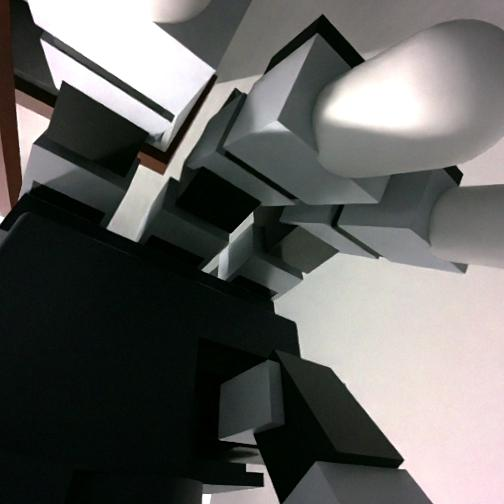

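{"fn": "move", "kwargs": {
  "base": {"translate_m": 0.36},
  "speeds": {"translate_m": 0.25}
}}

{"fn": "move", "kwargs": {
  "base": {"strafe_m": -0.35},
  "speeds": {"strafe_m": 0.12},
  "cameras": ["all"]
}}

Scene clock: 473.90 s.
move: done
base_odometry: x=+1.738 y=+0.033 heading=+1.705
base_tilt: forward=+0.2 right=+0.4
base_status: done
joint_positions: joint_1_rad=-0.002 joint_2_rad=+1.431 joint_3_rad=+3.146 joint_4_rad=-1.330 joint_5_rad=-0.075 joint_6_rad=+1.289 joint_7_rad=+6.143 hand_index_mcp=-0.481 hand_index_abd=-0.004 hand_index_pip=-0.068 hand_index_dip=+0.697 hand_middle_mcp=-0.481 hand_middle_abd=-0.003 hand_middle_pip=-0.068 hand_middle_dip=+0.697 hand_ring_mcp=-0.481 hand_ring_abd=-0.003 hand_ring_pip=-0.068 hand_ring_dip=+0.698 hand_thumb_cmc=-0.573 hand_thumb_axl=+0.680 hand_thumb_mcp=+0.899 hand_thumb_ipl=+0.899 hand_current_limit=+0.600 hand_speed=-0.500
joint_status: not commanded
hand_state: goal,goal,goal,goal,goal,goal,goal,goal,goal,goal,goal,goal,goal,goal,goal,goal
index_mcp_current_ma: 1
index_abd_current_ma: -2
index_pip_current_ma: 2
index_dip_current_ma: -2
middle_mcp_current_ma: 1
middle_abd_current_ma: -2
middle_pip_current_ma: 2
middle_dip_current_ma: -2
ring_mcp_current_ma: 1
ring_abd_current_ma: -2
ring_pip_current_ma: 1
ring_dip_current_ma: -2
thumb_cmc_current_ma: -2
thumb_axl_current_ma: 1
thumb_mcp_current_ma: -1
thumb_ipl_current_ma: -1
hand_goal_index_mcp: -0.482
hand_goal_index_abd: 0.000
hand_goal_index_pip: -0.070
hand_goal_index_dip: 0.700
hand_goal_middle_mcp: -0.482
hand_goal_middle_abd: 0.000
hand_goal_middle_pip: -0.070
hand_goal_middle_dip: 0.700
hand_goal_ring_mcp: -0.482
hand_goal_ring_abd: 0.000
hand_goal_ring_pip: -0.070
hand_goal_ring_dip: 0.700
hand_goal_thumb_cmc: -0.570
hand_goal_thumb_axl: 0.678
hand_goal_thumb_mcp: 0.900
hand_goal_thumb_ipl: 0.900
motor_effort: joint_1_rad=+0(2) joint_2_rad=-39(40) joint_3_rad=+0(1) joint_4_rad=+9(10) joint_5_rad=+0(1) joint_6_rad=+9(10) joint_7_rad=-1(1)
hand_pose: x=+0.9620 y=+0.0157 z=+0.3980 quat_wxyz=(-0.548, +0.416, -0.527, +0.499) (m; base frame)
hand_target: x=+0.9525 y=+0.0197 z=+0.3568 quat_wxyz=(-0.519, +0.457, -0.527, +0.495) (m; base frame)
hand_status: not commanded
pictures: none

Scene clock: 477.37 s.
move: done
base_odometry: x=+2.085 y=+0.080 heading=+1.706
base_tilt: forward=+0.1 right=+0.4
base_status: done
joint_positions: joint_1_rad=-0.053 joint_2_rad=+1.438 joint_3_rad=+3.110 joint_4_rad=-1.341 joint_5_rad=-0.075 joint_6_rad=+1.287 joint_7_rad=+6.144 hand_index_mcp=-0.481 hand_index_abd=-0.003 hand_index_pip=-0.068 hand_index_dip=+0.697 hand_middle_mcp=-0.481 hand_middle_abd=-0.003 hand_middle_pip=-0.068 hand_middle_dip=+0.697 hand_ring_mcp=-0.481 hand_ring_abd=-0.003 hand_ring_pip=-0.068 hand_ring_dip=+0.698 hand_thumb_cmc=-0.573 hand_thumb_axl=+0.680 hand_thumb_mcp=+0.899 hand_thumb_ipl=+0.899 hand_current_limit=+0.600 hand_speed=-0.500
joint_status: not commanded
hand_state: goal,goal,goal,goal,goal,goal,goal,goal,goal,goal,goal,goal,goal,goal,goal,goal
index_mcp_current_ma: 1
index_abd_current_ma: -2
index_pip_current_ma: 2
index_dip_current_ma: -2
middle_mcp_current_ma: 1
middle_abd_current_ma: -2
middle_pip_current_ma: 2
middle_dip_current_ma: -2
ring_mcp_current_ma: 1
ring_abd_current_ma: -2
ring_pip_current_ma: 1
ring_dip_current_ma: -2
thumb_cmc_current_ma: -2
thumb_axl_current_ma: 1
thumb_mcp_current_ma: -1
thumb_ipl_current_ma: -1
hand_goal_index_mcp: -0.482
hand_goal_index_abd: 0.000
hand_goal_index_pip: -0.070
hand_goal_index_dip: 0.700
hand_goal_middle_mcp: -0.482
hand_goal_middle_abd: 0.000
hand_goal_middle_pip: -0.070
hand_goal_middle_dip: 0.700
hand_goal_ring_mcp: -0.482
hand_goal_ring_abd: 0.000
hand_goal_ring_pip: -0.070
hand_goal_ring_dip: 0.700
hand_goal_thumb_cmc: -0.570
hand_goal_thumb_axl: 0.678
hand_goal_thumb_mcp: 0.900
hand_goal_thumb_ipl: 0.900
motor_effort: joint_1_rad=+10(13) joint_2_rad=-40(42) joint_3_rad=+6(8) joint_4_rad=+16(19) joint_5_rad=+1(3) joint_6_rad=+9(10) joint_7_rad=-1(1)
hand_pose: x=+0.9536 y=+0.0729 z=+0.3887 quat_wxyz=(-0.563, +0.427, -0.529, +0.470) (m; base frame)
hand_target: x=+0.9525 y=+0.0197 z=+0.3568 quat_wxyz=(-0.519, +0.457, -0.527, +0.495) (m; base frame)
hand_status: not commanded
pictures: base_camera, wrist_camera
Images, in order (width x height): base_camera 644x364, wrist_camera 504x504.

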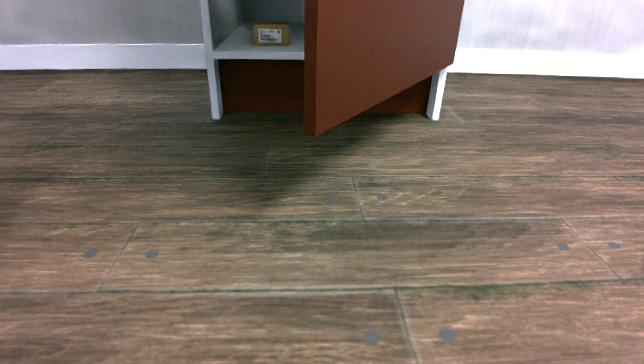

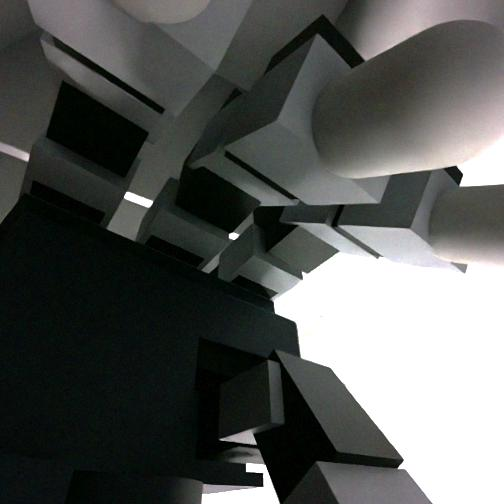

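{"fn": "move", "kwargs": {
  "base": {"strafe_m": -0.36},
  "speeds": {"strafe_m": 0.12},
  "cameras": ["all"]
}}

Scene clock: 486.37 s.
move: time_out
base_odometry: x=+2.440 y=+0.128 heading=+1.709
base_tilt: forward=+0.2 right=+0.4
base_status: strafe_m time_out (by the wheels' count: -0.358 of -0.360)
joint_positions: joint_1_rad=-0.217 joint_2_rad=+1.456 joint_3_rad=+3.008 joint_4_rad=-1.420 joint_5_rad=-0.054 joint_6_rad=+1.285 joint_7_rad=+6.145 hand_index_mcp=-0.481 hand_index_abd=-0.003 hand_index_pip=-0.067 hand_index_dip=+0.697 hand_middle_mcp=-0.481 hand_middle_abd=-0.003 hand_middle_pip=-0.068 hand_middle_dip=+0.697 hand_ring_mcp=-0.481 hand_ring_abd=-0.003 hand_ring_pip=-0.068 hand_ring_dip=+0.698 hand_thumb_cmc=-0.573 hand_thumb_axl=+0.680 hand_thumb_mcp=+0.898 hand_thumb_ipl=+0.899 hand_current_limit=+0.600 hand_speed=-0.500
joint_status: not commanded
hand_state: goal,goal,goal,goal,goal,goal,goal,goal,goal,goal,goal,goal,goal,goal,goal,goal
index_mcp_current_ma: 1
index_abd_current_ma: -2
index_pip_current_ma: 2
index_dip_current_ma: -2
middle_mcp_current_ma: 1
middle_abd_current_ma: -2
middle_pip_current_ma: 2
middle_dip_current_ma: -2
ring_mcp_current_ma: 1
ring_abd_current_ma: -2
ring_pip_current_ma: 1
ring_dip_current_ma: -1
thumb_cmc_current_ma: -2
thumb_axl_current_ma: 2
thumb_mcp_current_ma: -2
thumb_ipl_current_ma: -1
hand_goal_index_mcp: -0.482
hand_goal_index_abd: 0.000
hand_goal_index_pip: -0.070
hand_goal_index_dip: 0.700
hand_goal_middle_mcp: -0.482
hand_goal_middle_abd: 0.000
hand_goal_middle_pip: -0.070
hand_goal_middle_dip: 0.700
hand_goal_ring_mcp: -0.482
hand_goal_ring_abd: 0.000
hand_goal_ring_pip: -0.070
hand_goal_ring_dip: 0.700
hand_goal_thumb_cmc: -0.570
hand_goal_thumb_axl: 0.678
hand_goal_thumb_mcp: 0.900
hand_goal_thumb_ipl: 0.900
motor_effort: joint_1_rad=+35(46) joint_2_rad=-37(45) joint_3_rad=+19(25) joint_4_rad=+27(32) joint_5_rad=-4(6) joint_6_rad=+8(10) joint_7_rad=-1(1)
hand_pose: x=+0.8841 y=+0.2486 z=+0.3479 quat_wxyz=(-0.594, +0.480, -0.532, +0.366) (m; base frame)
hand_target: x=+0.9525 y=+0.0197 z=+0.3568 quat_wxyz=(-0.519, +0.457, -0.527, +0.495) (m; base frame)
hand_status: not commanded
pictures: base_camera, wrist_camera
Images, in order (width x height): base_camera 644x364, wrist_camera 504x504.

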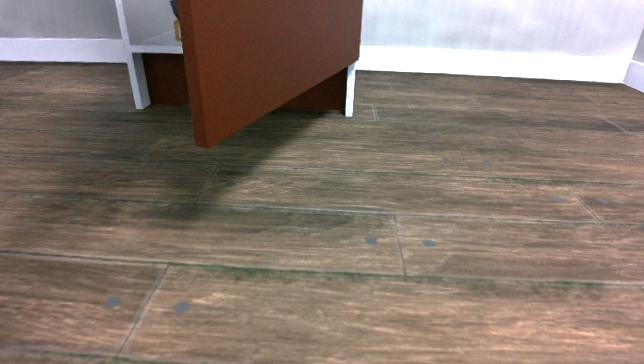

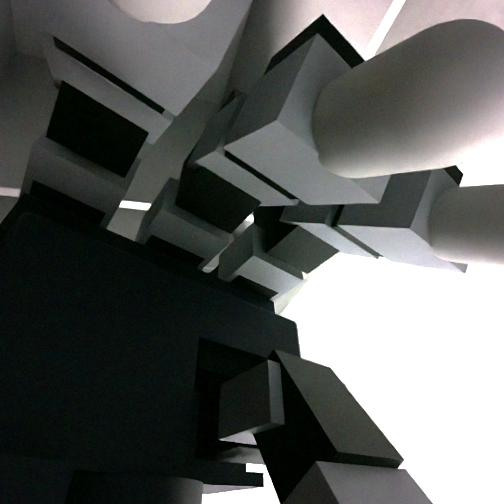

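{"fn": "move", "kwargs": {
  "base": {"strafe_m": 0.2, "translate_m": -0.04},
  "speeds": {"strafe_m": 0.25}
}}

{"fn": "move", "kwargs": {
  "base": {"translate_m": -0.08},
  "speeds": {"translate_m": 0.15},
  "cameras": ["base_camera"]
}}

Scene clock: 504.83 s.
move: done
base_odometry: x=+2.247 y=+0.061 heading=+1.709
base_tilt: forward=+0.2 right=+0.4
base_status: done
joint_positions: joint_1_rad=-0.004 joint_2_rad=+1.457 joint_3_rad=+3.129 joint_4_rad=-1.326 joint_5_rad=-0.054 joint_6_rad=+1.281 joint_7_rad=+6.145 hand_index_mcp=-0.481 hand_index_abd=-0.003 hand_index_pip=-0.067 hand_index_dip=+0.697 hand_middle_mcp=-0.481 hand_middle_abd=-0.003 hand_middle_pip=-0.068 hand_middle_dip=+0.697 hand_ring_mcp=-0.481 hand_ring_abd=-0.003 hand_ring_pip=-0.068 hand_ring_dip=+0.698 hand_thumb_cmc=-0.573 hand_thumb_axl=+0.680 hand_thumb_mcp=+0.898 hand_thumb_ipl=+0.899 hand_current_limit=+0.600 hand_speed=-0.500
joint_status: not commanded
hand_state: goal,goal,goal,goal,goal,goal,goal,goal,goal,goal,goal,goal,goal,goal,goal,goal
index_mcp_current_ma: 1
index_abd_current_ma: -2
index_pip_current_ma: 2
index_dip_current_ma: -2
middle_mcp_current_ma: 1
middle_abd_current_ma: -2
middle_pip_current_ma: 2
middle_dip_current_ma: -2
ring_mcp_current_ma: 1
ring_abd_current_ma: -2
ring_pip_current_ma: 1
ring_dip_current_ma: -1
thumb_cmc_current_ma: -2
thumb_axl_current_ma: 2
thumb_mcp_current_ma: -2
thumb_ipl_current_ma: -1
hand_goal_index_mcp: -0.482
hand_goal_index_abd: 0.000
hand_goal_index_pip: -0.070
hand_goal_index_dip: 0.700
hand_goal_middle_mcp: -0.482
hand_goal_middle_abd: 0.000
hand_goal_middle_pip: -0.070
hand_goal_middle_dip: 0.700
hand_goal_ring_mcp: -0.482
hand_goal_ring_abd: 0.000
hand_goal_ring_pip: -0.070
hand_goal_ring_dip: 0.700
hand_goal_thumb_cmc: -0.570
hand_goal_thumb_axl: 0.678
hand_goal_thumb_mcp: 0.900
hand_goal_thumb_ipl: 0.900
motor_effort: joint_1_rad=+0(32) joint_2_rad=-39(45) joint_3_rad=+0(17) joint_4_rad=+9(26) joint_5_rad=+0(4) joint_6_rad=+9(11) joint_7_rad=-1(1)
hand_pose: x=+0.9551 y=+0.0294 z=+0.3763 quat_wxyz=(-0.547, +0.427, -0.532, +0.484) (m; base frame)
hand_target: x=+0.9525 y=+0.0197 z=+0.3568 quat_wxyz=(-0.519, +0.457, -0.527, +0.495) (m; base frame)
hand_status: not commanded
pictures: none

Scene clock: 506.03 s.
move: done
base_odometry: x=+2.258 y=-0.018 heading=+1.709
base_tilt: forward=+0.2 right=+0.4
base_status: done
joint_positions: joint_1_rad=-0.004 joint_2_rad=+1.457 joint_3_rad=+3.129 joint_4_rad=-1.325 joint_5_rad=-0.054 joint_6_rad=+1.281 joint_7_rad=+6.145 hand_index_mcp=-0.481 hand_index_abd=-0.003 hand_index_pip=-0.067 hand_index_dip=+0.697 hand_middle_mcp=-0.481 hand_middle_abd=-0.003 hand_middle_pip=-0.068 hand_middle_dip=+0.697 hand_ring_mcp=-0.481 hand_ring_abd=-0.003 hand_ring_pip=-0.068 hand_ring_dip=+0.698 hand_thumb_cmc=-0.573 hand_thumb_axl=+0.680 hand_thumb_mcp=+0.898 hand_thumb_ipl=+0.899 hand_current_limit=+0.600 hand_speed=-0.500
joint_status: not commanded
hand_state: goal,goal,goal,goal,goal,goal,goal,goal,goal,goal,goal,goal,goal,goal,goal,goal
index_mcp_current_ma: 1
index_abd_current_ma: -2
index_pip_current_ma: 2
index_dip_current_ma: -2
middle_mcp_current_ma: 1
middle_abd_current_ma: -2
middle_pip_current_ma: 2
middle_dip_current_ma: -2
ring_mcp_current_ma: 1
ring_abd_current_ma: -2
ring_pip_current_ma: 1
ring_dip_current_ma: -1
thumb_cmc_current_ma: -2
thumb_axl_current_ma: 2
thumb_mcp_current_ma: -2
thumb_ipl_current_ma: -1
hand_goal_index_mcp: -0.482
hand_goal_index_abd: 0.000
hand_goal_index_pip: -0.070
hand_goal_index_dip: 0.700
hand_goal_middle_mcp: -0.482
hand_goal_middle_abd: 0.000
hand_goal_middle_pip: -0.070
hand_goal_middle_dip: 0.700
hand_goal_ring_mcp: -0.482
hand_goal_ring_abd: 0.000
hand_goal_ring_pip: -0.070
hand_goal_ring_dip: 0.700
hand_goal_thumb_cmc: -0.570
hand_goal_thumb_axl: 0.678
hand_goal_thumb_mcp: 0.900
hand_goal_thumb_ipl: 0.900
motor_effort: joint_1_rad=+0(1) joint_2_rad=-39(41) joint_3_rad=+0(1) joint_4_rad=+10(10) joint_5_rad=+0(0) joint_6_rad=+9(10) joint_7_rad=-1(1)
hand_pose: x=+0.9553 y=+0.0294 z=+0.3766 quat_wxyz=(-0.548, +0.427, -0.532, +0.484) (m; base frame)
hand_target: x=+0.9525 y=+0.0197 z=+0.3568 quat_wxyz=(-0.519, +0.457, -0.527, +0.495) (m; base frame)
hand_status: not commanded
pictures: base_camera
Images, in order (width x height): base_camera 644x364.

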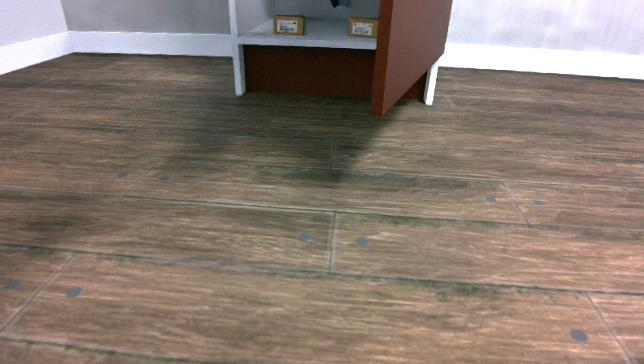

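{"fn": "move", "kwargs": {
  "base": {"strafe_m": -0.3},
  "speeds": {"strafe_m": 0.12}
}}

{"fn": "move", "kwargs": {
  "base": {"strafe_m": -0.18},
  "speeds": {"strafe_m": 0.1},
  "cameras": ["base_camera"]
}}

Scene clock: 515.23 s.
move: done
base_odometry: x=+2.555 y=+0.023 heading=+1.709
base_tilt: forward=+0.2 right=+0.5
base_status: done
joint_positions: joint_1_rad=+0.002 joint_2_rad=+1.457 joint_3_rad=+3.129 joint_4_rad=-1.325 joint_5_rad=-0.054 joint_6_rad=+1.281 joint_7_rad=+6.146 hand_index_mcp=-0.481 hand_index_abd=-0.003 hand_index_pip=-0.067 hand_index_dip=+0.697 hand_middle_mcp=-0.481 hand_middle_abd=-0.003 hand_middle_pip=-0.068 hand_middle_dip=+0.697 hand_ring_mcp=-0.481 hand_ring_abd=-0.003 hand_ring_pip=-0.068 hand_ring_dip=+0.698 hand_thumb_cmc=-0.573 hand_thumb_axl=+0.680 hand_thumb_mcp=+0.898 hand_thumb_ipl=+0.899 hand_current_limit=+0.600 hand_speed=-0.500
joint_status: not commanded
hand_state: goal,goal,goal,goal,goal,goal,goal,goal,goal,goal,goal,goal,goal,goal,goal,goal
index_mcp_current_ma: 1
index_abd_current_ma: -2
index_pip_current_ma: 2
index_dip_current_ma: -2
middle_mcp_current_ma: 1
middle_abd_current_ma: -2
middle_pip_current_ma: 2
middle_dip_current_ma: -2
ring_mcp_current_ma: 1
ring_abd_current_ma: -2
ring_pip_current_ma: 1
ring_dip_current_ma: -1
thumb_cmc_current_ma: -2
thumb_axl_current_ma: 2
thumb_mcp_current_ma: -2
thumb_ipl_current_ma: -1
hand_goal_index_mcp: -0.482
hand_goal_index_abd: 0.000
hand_goal_index_pip: -0.070
hand_goal_index_dip: 0.700
hand_goal_middle_mcp: -0.482
hand_goal_middle_abd: 0.000
hand_goal_middle_pip: -0.070
hand_goal_middle_dip: 0.700
hand_goal_ring_mcp: -0.482
hand_goal_ring_abd: 0.000
hand_goal_ring_pip: -0.070
hand_goal_ring_dip: 0.700
hand_goal_thumb_cmc: -0.570
hand_goal_thumb_axl: 0.678
hand_goal_thumb_mcp: 0.900
hand_goal_thumb_ipl: 0.900
motor_effort: joint_1_rad=+0(6) joint_2_rad=-39(40) joint_3_rad=-1(2) joint_4_rad=+9(10) joint_5_rad=+0(3) joint_6_rad=+10(11) joint_7_rad=-1(1)
hand_pose: x=+0.9554 y=+0.0250 z=+0.3765 quat_wxyz=(-0.546, +0.426, -0.533, +0.486) (m; base frame)
hand_target: x=+0.9525 y=+0.0197 z=+0.3568 quat_wxyz=(-0.519, +0.457, -0.527, +0.495) (m; base frame)
hand_status: not commanded
pictures: none

Scene clock: 517.57 s.
move: done
base_odometry: x=+2.733 y=+0.047 heading=+1.709
base_tilt: forward=+0.2 right=+0.4
base_status: done
joint_positions: joint_1_rad=-0.117 joint_2_rad=+1.457 joint_3_rad=+3.092 joint_4_rad=-1.324 joint_5_rad=-0.004 joint_6_rad=+1.278 joint_7_rad=+6.154 hand_index_mcp=-0.481 hand_index_abd=-0.003 hand_index_pip=-0.067 hand_index_dip=+0.697 hand_middle_mcp=-0.481 hand_middle_abd=-0.003 hand_middle_pip=-0.068 hand_middle_dip=+0.697 hand_ring_mcp=-0.482 hand_ring_abd=-0.003 hand_ring_pip=-0.068 hand_ring_dip=+0.698 hand_thumb_cmc=-0.573 hand_thumb_axl=+0.680 hand_thumb_mcp=+0.898 hand_thumb_ipl=+0.899 hand_current_limit=+0.600 hand_speed=-0.500
joint_status: not commanded
hand_state: goal,goal,goal,goal,goal,goal,goal,goal,goal,goal,goal,goal,goal,goal,goal,goal
index_mcp_current_ma: 1
index_abd_current_ma: -2
index_pip_current_ma: 2
index_dip_current_ma: -2
middle_mcp_current_ma: 1
middle_abd_current_ma: -2
middle_pip_current_ma: 2
middle_dip_current_ma: -2
ring_mcp_current_ma: 0
ring_abd_current_ma: -2
ring_pip_current_ma: 1
ring_dip_current_ma: -1
thumb_cmc_current_ma: -2
thumb_axl_current_ma: 2
thumb_mcp_current_ma: -2
thumb_ipl_current_ma: -1
hand_goal_index_mcp: -0.482
hand_goal_index_abd: 0.000
hand_goal_index_pip: -0.070
hand_goal_index_dip: 0.700
hand_goal_middle_mcp: -0.482
hand_goal_middle_abd: 0.000
hand_goal_middle_pip: -0.070
hand_goal_middle_dip: 0.700
hand_goal_ring_mcp: -0.482
hand_goal_ring_abd: 0.000
hand_goal_ring_pip: -0.070
hand_goal_ring_dip: 0.700
hand_goal_thumb_cmc: -0.570
hand_goal_thumb_axl: 0.678
hand_goal_thumb_mcp: 0.900
hand_goal_thumb_ipl: 0.900
motor_effort: joint_1_rad=+23(25) joint_2_rad=-40(42) joint_3_rad=+9(10) joint_4_rad=+9(13) joint_5_rad=-11(16) joint_6_rad=+11(12) joint_7_rad=-2(2)
hand_pose: x=+0.9420 y=+0.1509 z=+0.3774 quat_wxyz=(-0.587, +0.467, -0.498, +0.435) (m; base frame)
hand_target: x=+0.9525 y=+0.0197 z=+0.3568 quat_wxyz=(-0.519, +0.457, -0.527, +0.495) (m; base frame)
hand_status: not commanded
pictures: base_camera
Images, in order (width x height): base_camera 644x364.

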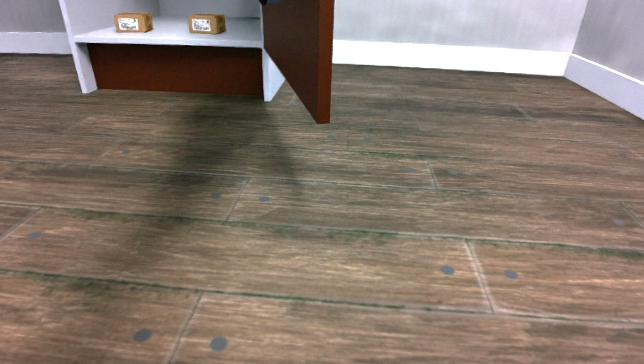

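{"fn": "move", "kwargs": {
  "base": {"strafe_m": 0.276},
  "speeds": {"strafe_m": 0.2}
}}

{"fn": "move", "kwargs": {
  "joints": {"joint_1_rad": 0, "joint_2_rad": 1.442, "joint_3_rad": 3.135, "joint_4_rad": -1.341, "joint_5_rad": -0.05, "joint_6_rad": 0.97, "joint_7_rad": -0.07, "hand_index_mcp": 0.75, "hand_middle_mcp": 0.75, "hand_ring_mcp": 0.75, "hand_index_pip": 0.23, "hand_middle_pip": 0.23, "hand_ring_pip": 0.58, "hand_index_dip": 0.352, "hand_middle_dip": 0.352, "hand_ring_dip": 0.7, "hand_thumb_cmc": -0.571, "hand_thumb_mcp": 0.23, "hand_thumb_ipl": 0.17},
  "base": {"translate_m": 0.3},
  "min_time_s": 2,
  "cameras": ["all"]
}}

Scene clock: 534.97 s.
move: done
base_odometry: x=+2.460 y=+0.009 heading=+1.710
base_tilt: forward=+0.2 right=+0.4
base_status: done
joint_positions: joint_1_rad=-0.002 joint_2_rad=+1.457 joint_3_rad=+3.125 joint_4_rad=-1.325 joint_5_rad=-0.022 joint_6_rad=+1.277 joint_7_rad=+6.154 hand_index_mcp=-0.481 hand_index_abd=-0.003 hand_index_pip=-0.067 hand_index_dip=+0.697 hand_middle_mcp=-0.481 hand_middle_abd=-0.003 hand_middle_pip=-0.068 hand_middle_dip=+0.697 hand_ring_mcp=-0.482 hand_ring_abd=-0.003 hand_ring_pip=-0.068 hand_ring_dip=+0.698 hand_thumb_cmc=-0.573 hand_thumb_axl=+0.680 hand_thumb_mcp=+0.898 hand_thumb_ipl=+0.899 hand_current_limit=+0.600 hand_speed=-0.500
joint_status: not commanded
hand_state: goal,goal,goal,goal,goal,goal,goal,goal,goal,goal,goal,goal,goal,goal,goal,goal
index_mcp_current_ma: 1
index_abd_current_ma: -2
index_pip_current_ma: 2
index_dip_current_ma: -2
middle_mcp_current_ma: 1
middle_abd_current_ma: -2
middle_pip_current_ma: 2
middle_dip_current_ma: -2
ring_mcp_current_ma: 0
ring_abd_current_ma: -2
ring_pip_current_ma: 1
ring_dip_current_ma: -1
thumb_cmc_current_ma: -2
thumb_axl_current_ma: 2
thumb_mcp_current_ma: -2
thumb_ipl_current_ma: -1
hand_goal_index_mcp: -0.482
hand_goal_index_abd: 0.000
hand_goal_index_pip: -0.070
hand_goal_index_dip: 0.700
hand_goal_middle_mcp: -0.482
hand_goal_middle_abd: 0.000
hand_goal_middle_pip: -0.070
hand_goal_middle_dip: 0.700
hand_goal_ring_mcp: -0.482
hand_goal_ring_abd: 0.000
hand_goal_ring_pip: -0.070
hand_goal_ring_dip: 0.700
hand_goal_thumb_cmc: -0.570
hand_goal_thumb_axl: 0.678
hand_goal_thumb_mcp: 0.900
hand_goal_thumb_ipl: 0.900
motor_effort: joint_1_rad=+0(22) joint_2_rad=-39(41) joint_3_rad=+0(8) joint_4_rad=+9(12) joint_5_rad=+0(11) joint_6_rad=+9(11) joint_7_rad=-1(2)
hand_pose: x=+0.9545 y=+0.0376 z=+0.3754 quat_wxyz=(-0.550, +0.440, -0.523, +0.480) (m; base frame)
hand_target: x=+0.9525 y=+0.0197 z=+0.3568 quat_wxyz=(-0.519, +0.457, -0.527, +0.495) (m; base frame)
hand_status: not commanded
pictures: none

Scene clock: 537.27 s.
move: off_target
base_odometry: x=+2.418 y=+0.307 heading=+1.711
base_tilt: forward=+0.2 right=+0.4
base_status: done
joint_positions: joint_1_rad=-0.002 joint_2_rad=+1.455 joint_3_rad=+3.125 joint_4_rad=-1.325 joint_5_rad=-0.022 joint_6_rad=+1.022 joint_7_rad=+6.154 hand_index_mcp=+0.731 hand_index_abd=-0.003 hand_index_pip=+0.226 hand_index_dip=+0.355 hand_middle_mcp=+0.730 hand_middle_abd=-0.003 hand_middle_pip=+0.226 hand_middle_dip=+0.355 hand_ring_mcp=+0.727 hand_ring_abd=-0.003 hand_ring_pip=+0.574 hand_ring_dip=+0.698 hand_thumb_cmc=-0.573 hand_thumb_axl=+0.680 hand_thumb_mcp=+0.231 hand_thumb_ipl=+0.172 hand_current_limit=+0.600 hand_speed=-0.500
joint_status: hand_ring_mcp off_target (ended at +0.727, target +0.750); the others done
hand_state: goal,goal,goal,goal,goal,goal,goal,goal,blocked,goal,goal,goal,goal,goal,goal,goal
index_mcp_current_ma: -33
index_abd_current_ma: -2
index_pip_current_ma: -4
index_dip_current_ma: 2
middle_mcp_current_ma: -36
middle_abd_current_ma: -2
middle_pip_current_ma: -4
middle_dip_current_ma: 2
ring_mcp_current_ma: -45
ring_abd_current_ma: -2
ring_pip_current_ma: -7
ring_dip_current_ma: -1
thumb_cmc_current_ma: -2
thumb_axl_current_ma: 2
thumb_mcp_current_ma: 1
thumb_ipl_current_ma: 2
hand_goal_index_mcp: 0.750
hand_goal_index_abd: 0.000
hand_goal_index_pip: 0.230
hand_goal_index_dip: 0.352
hand_goal_middle_mcp: 0.750
hand_goal_middle_abd: 0.000
hand_goal_middle_pip: 0.230
hand_goal_middle_dip: 0.352
hand_goal_ring_mcp: 0.750
hand_goal_ring_abd: 0.000
hand_goal_ring_pip: 0.580
hand_goal_ring_dip: 0.700
hand_goal_thumb_cmc: -0.570
hand_goal_thumb_axl: 0.678
hand_goal_thumb_mcp: 0.230
hand_goal_thumb_ipl: 0.170
motor_effort: joint_1_rad=+1(1) joint_2_rad=-40(41) joint_3_rad=+0(2) joint_4_rad=+9(12) joint_5_rad=+0(1) joint_6_rad=+10(11) joint_7_rad=-1(2)
hand_pose: x=+0.9299 y=+0.0399 z=+0.3016 quat_wxyz=(-0.482, +0.497, -0.588, +0.418) (m; base frame)
hand_target: x=+0.9204 y=+0.0231 z=+0.2890 quat_wxyz=(-0.448, +0.518, -0.593, +0.424) (m; base frame)
hand_status: not commanded
pictures: base_camera, wrist_camera
Images, in order (width x height): base_camera 644x364, wrist_camera 504x504.

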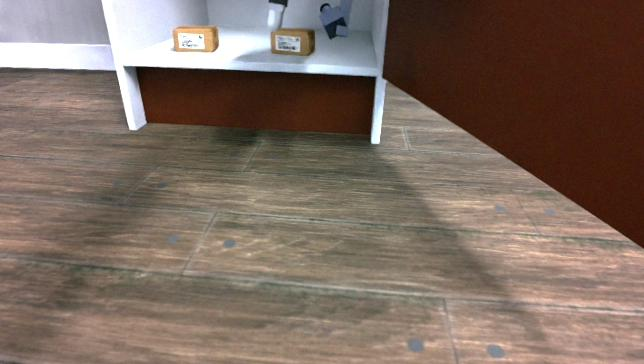

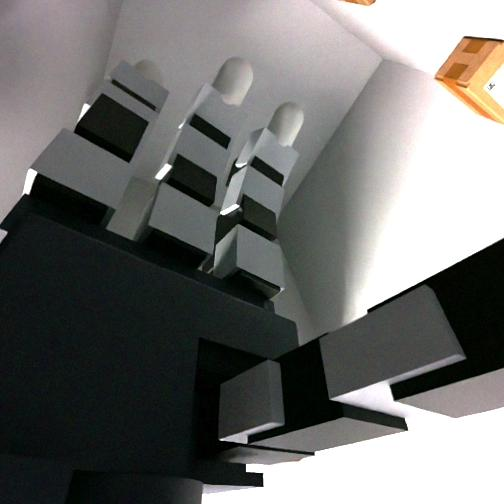

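{"fn": "zoom_image", "kwargs": {
  "camera": "base_camera",
  "region": [100, 0, 400, 150]
}}

Scaled by 1.680.

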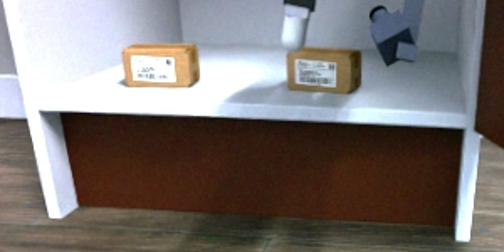

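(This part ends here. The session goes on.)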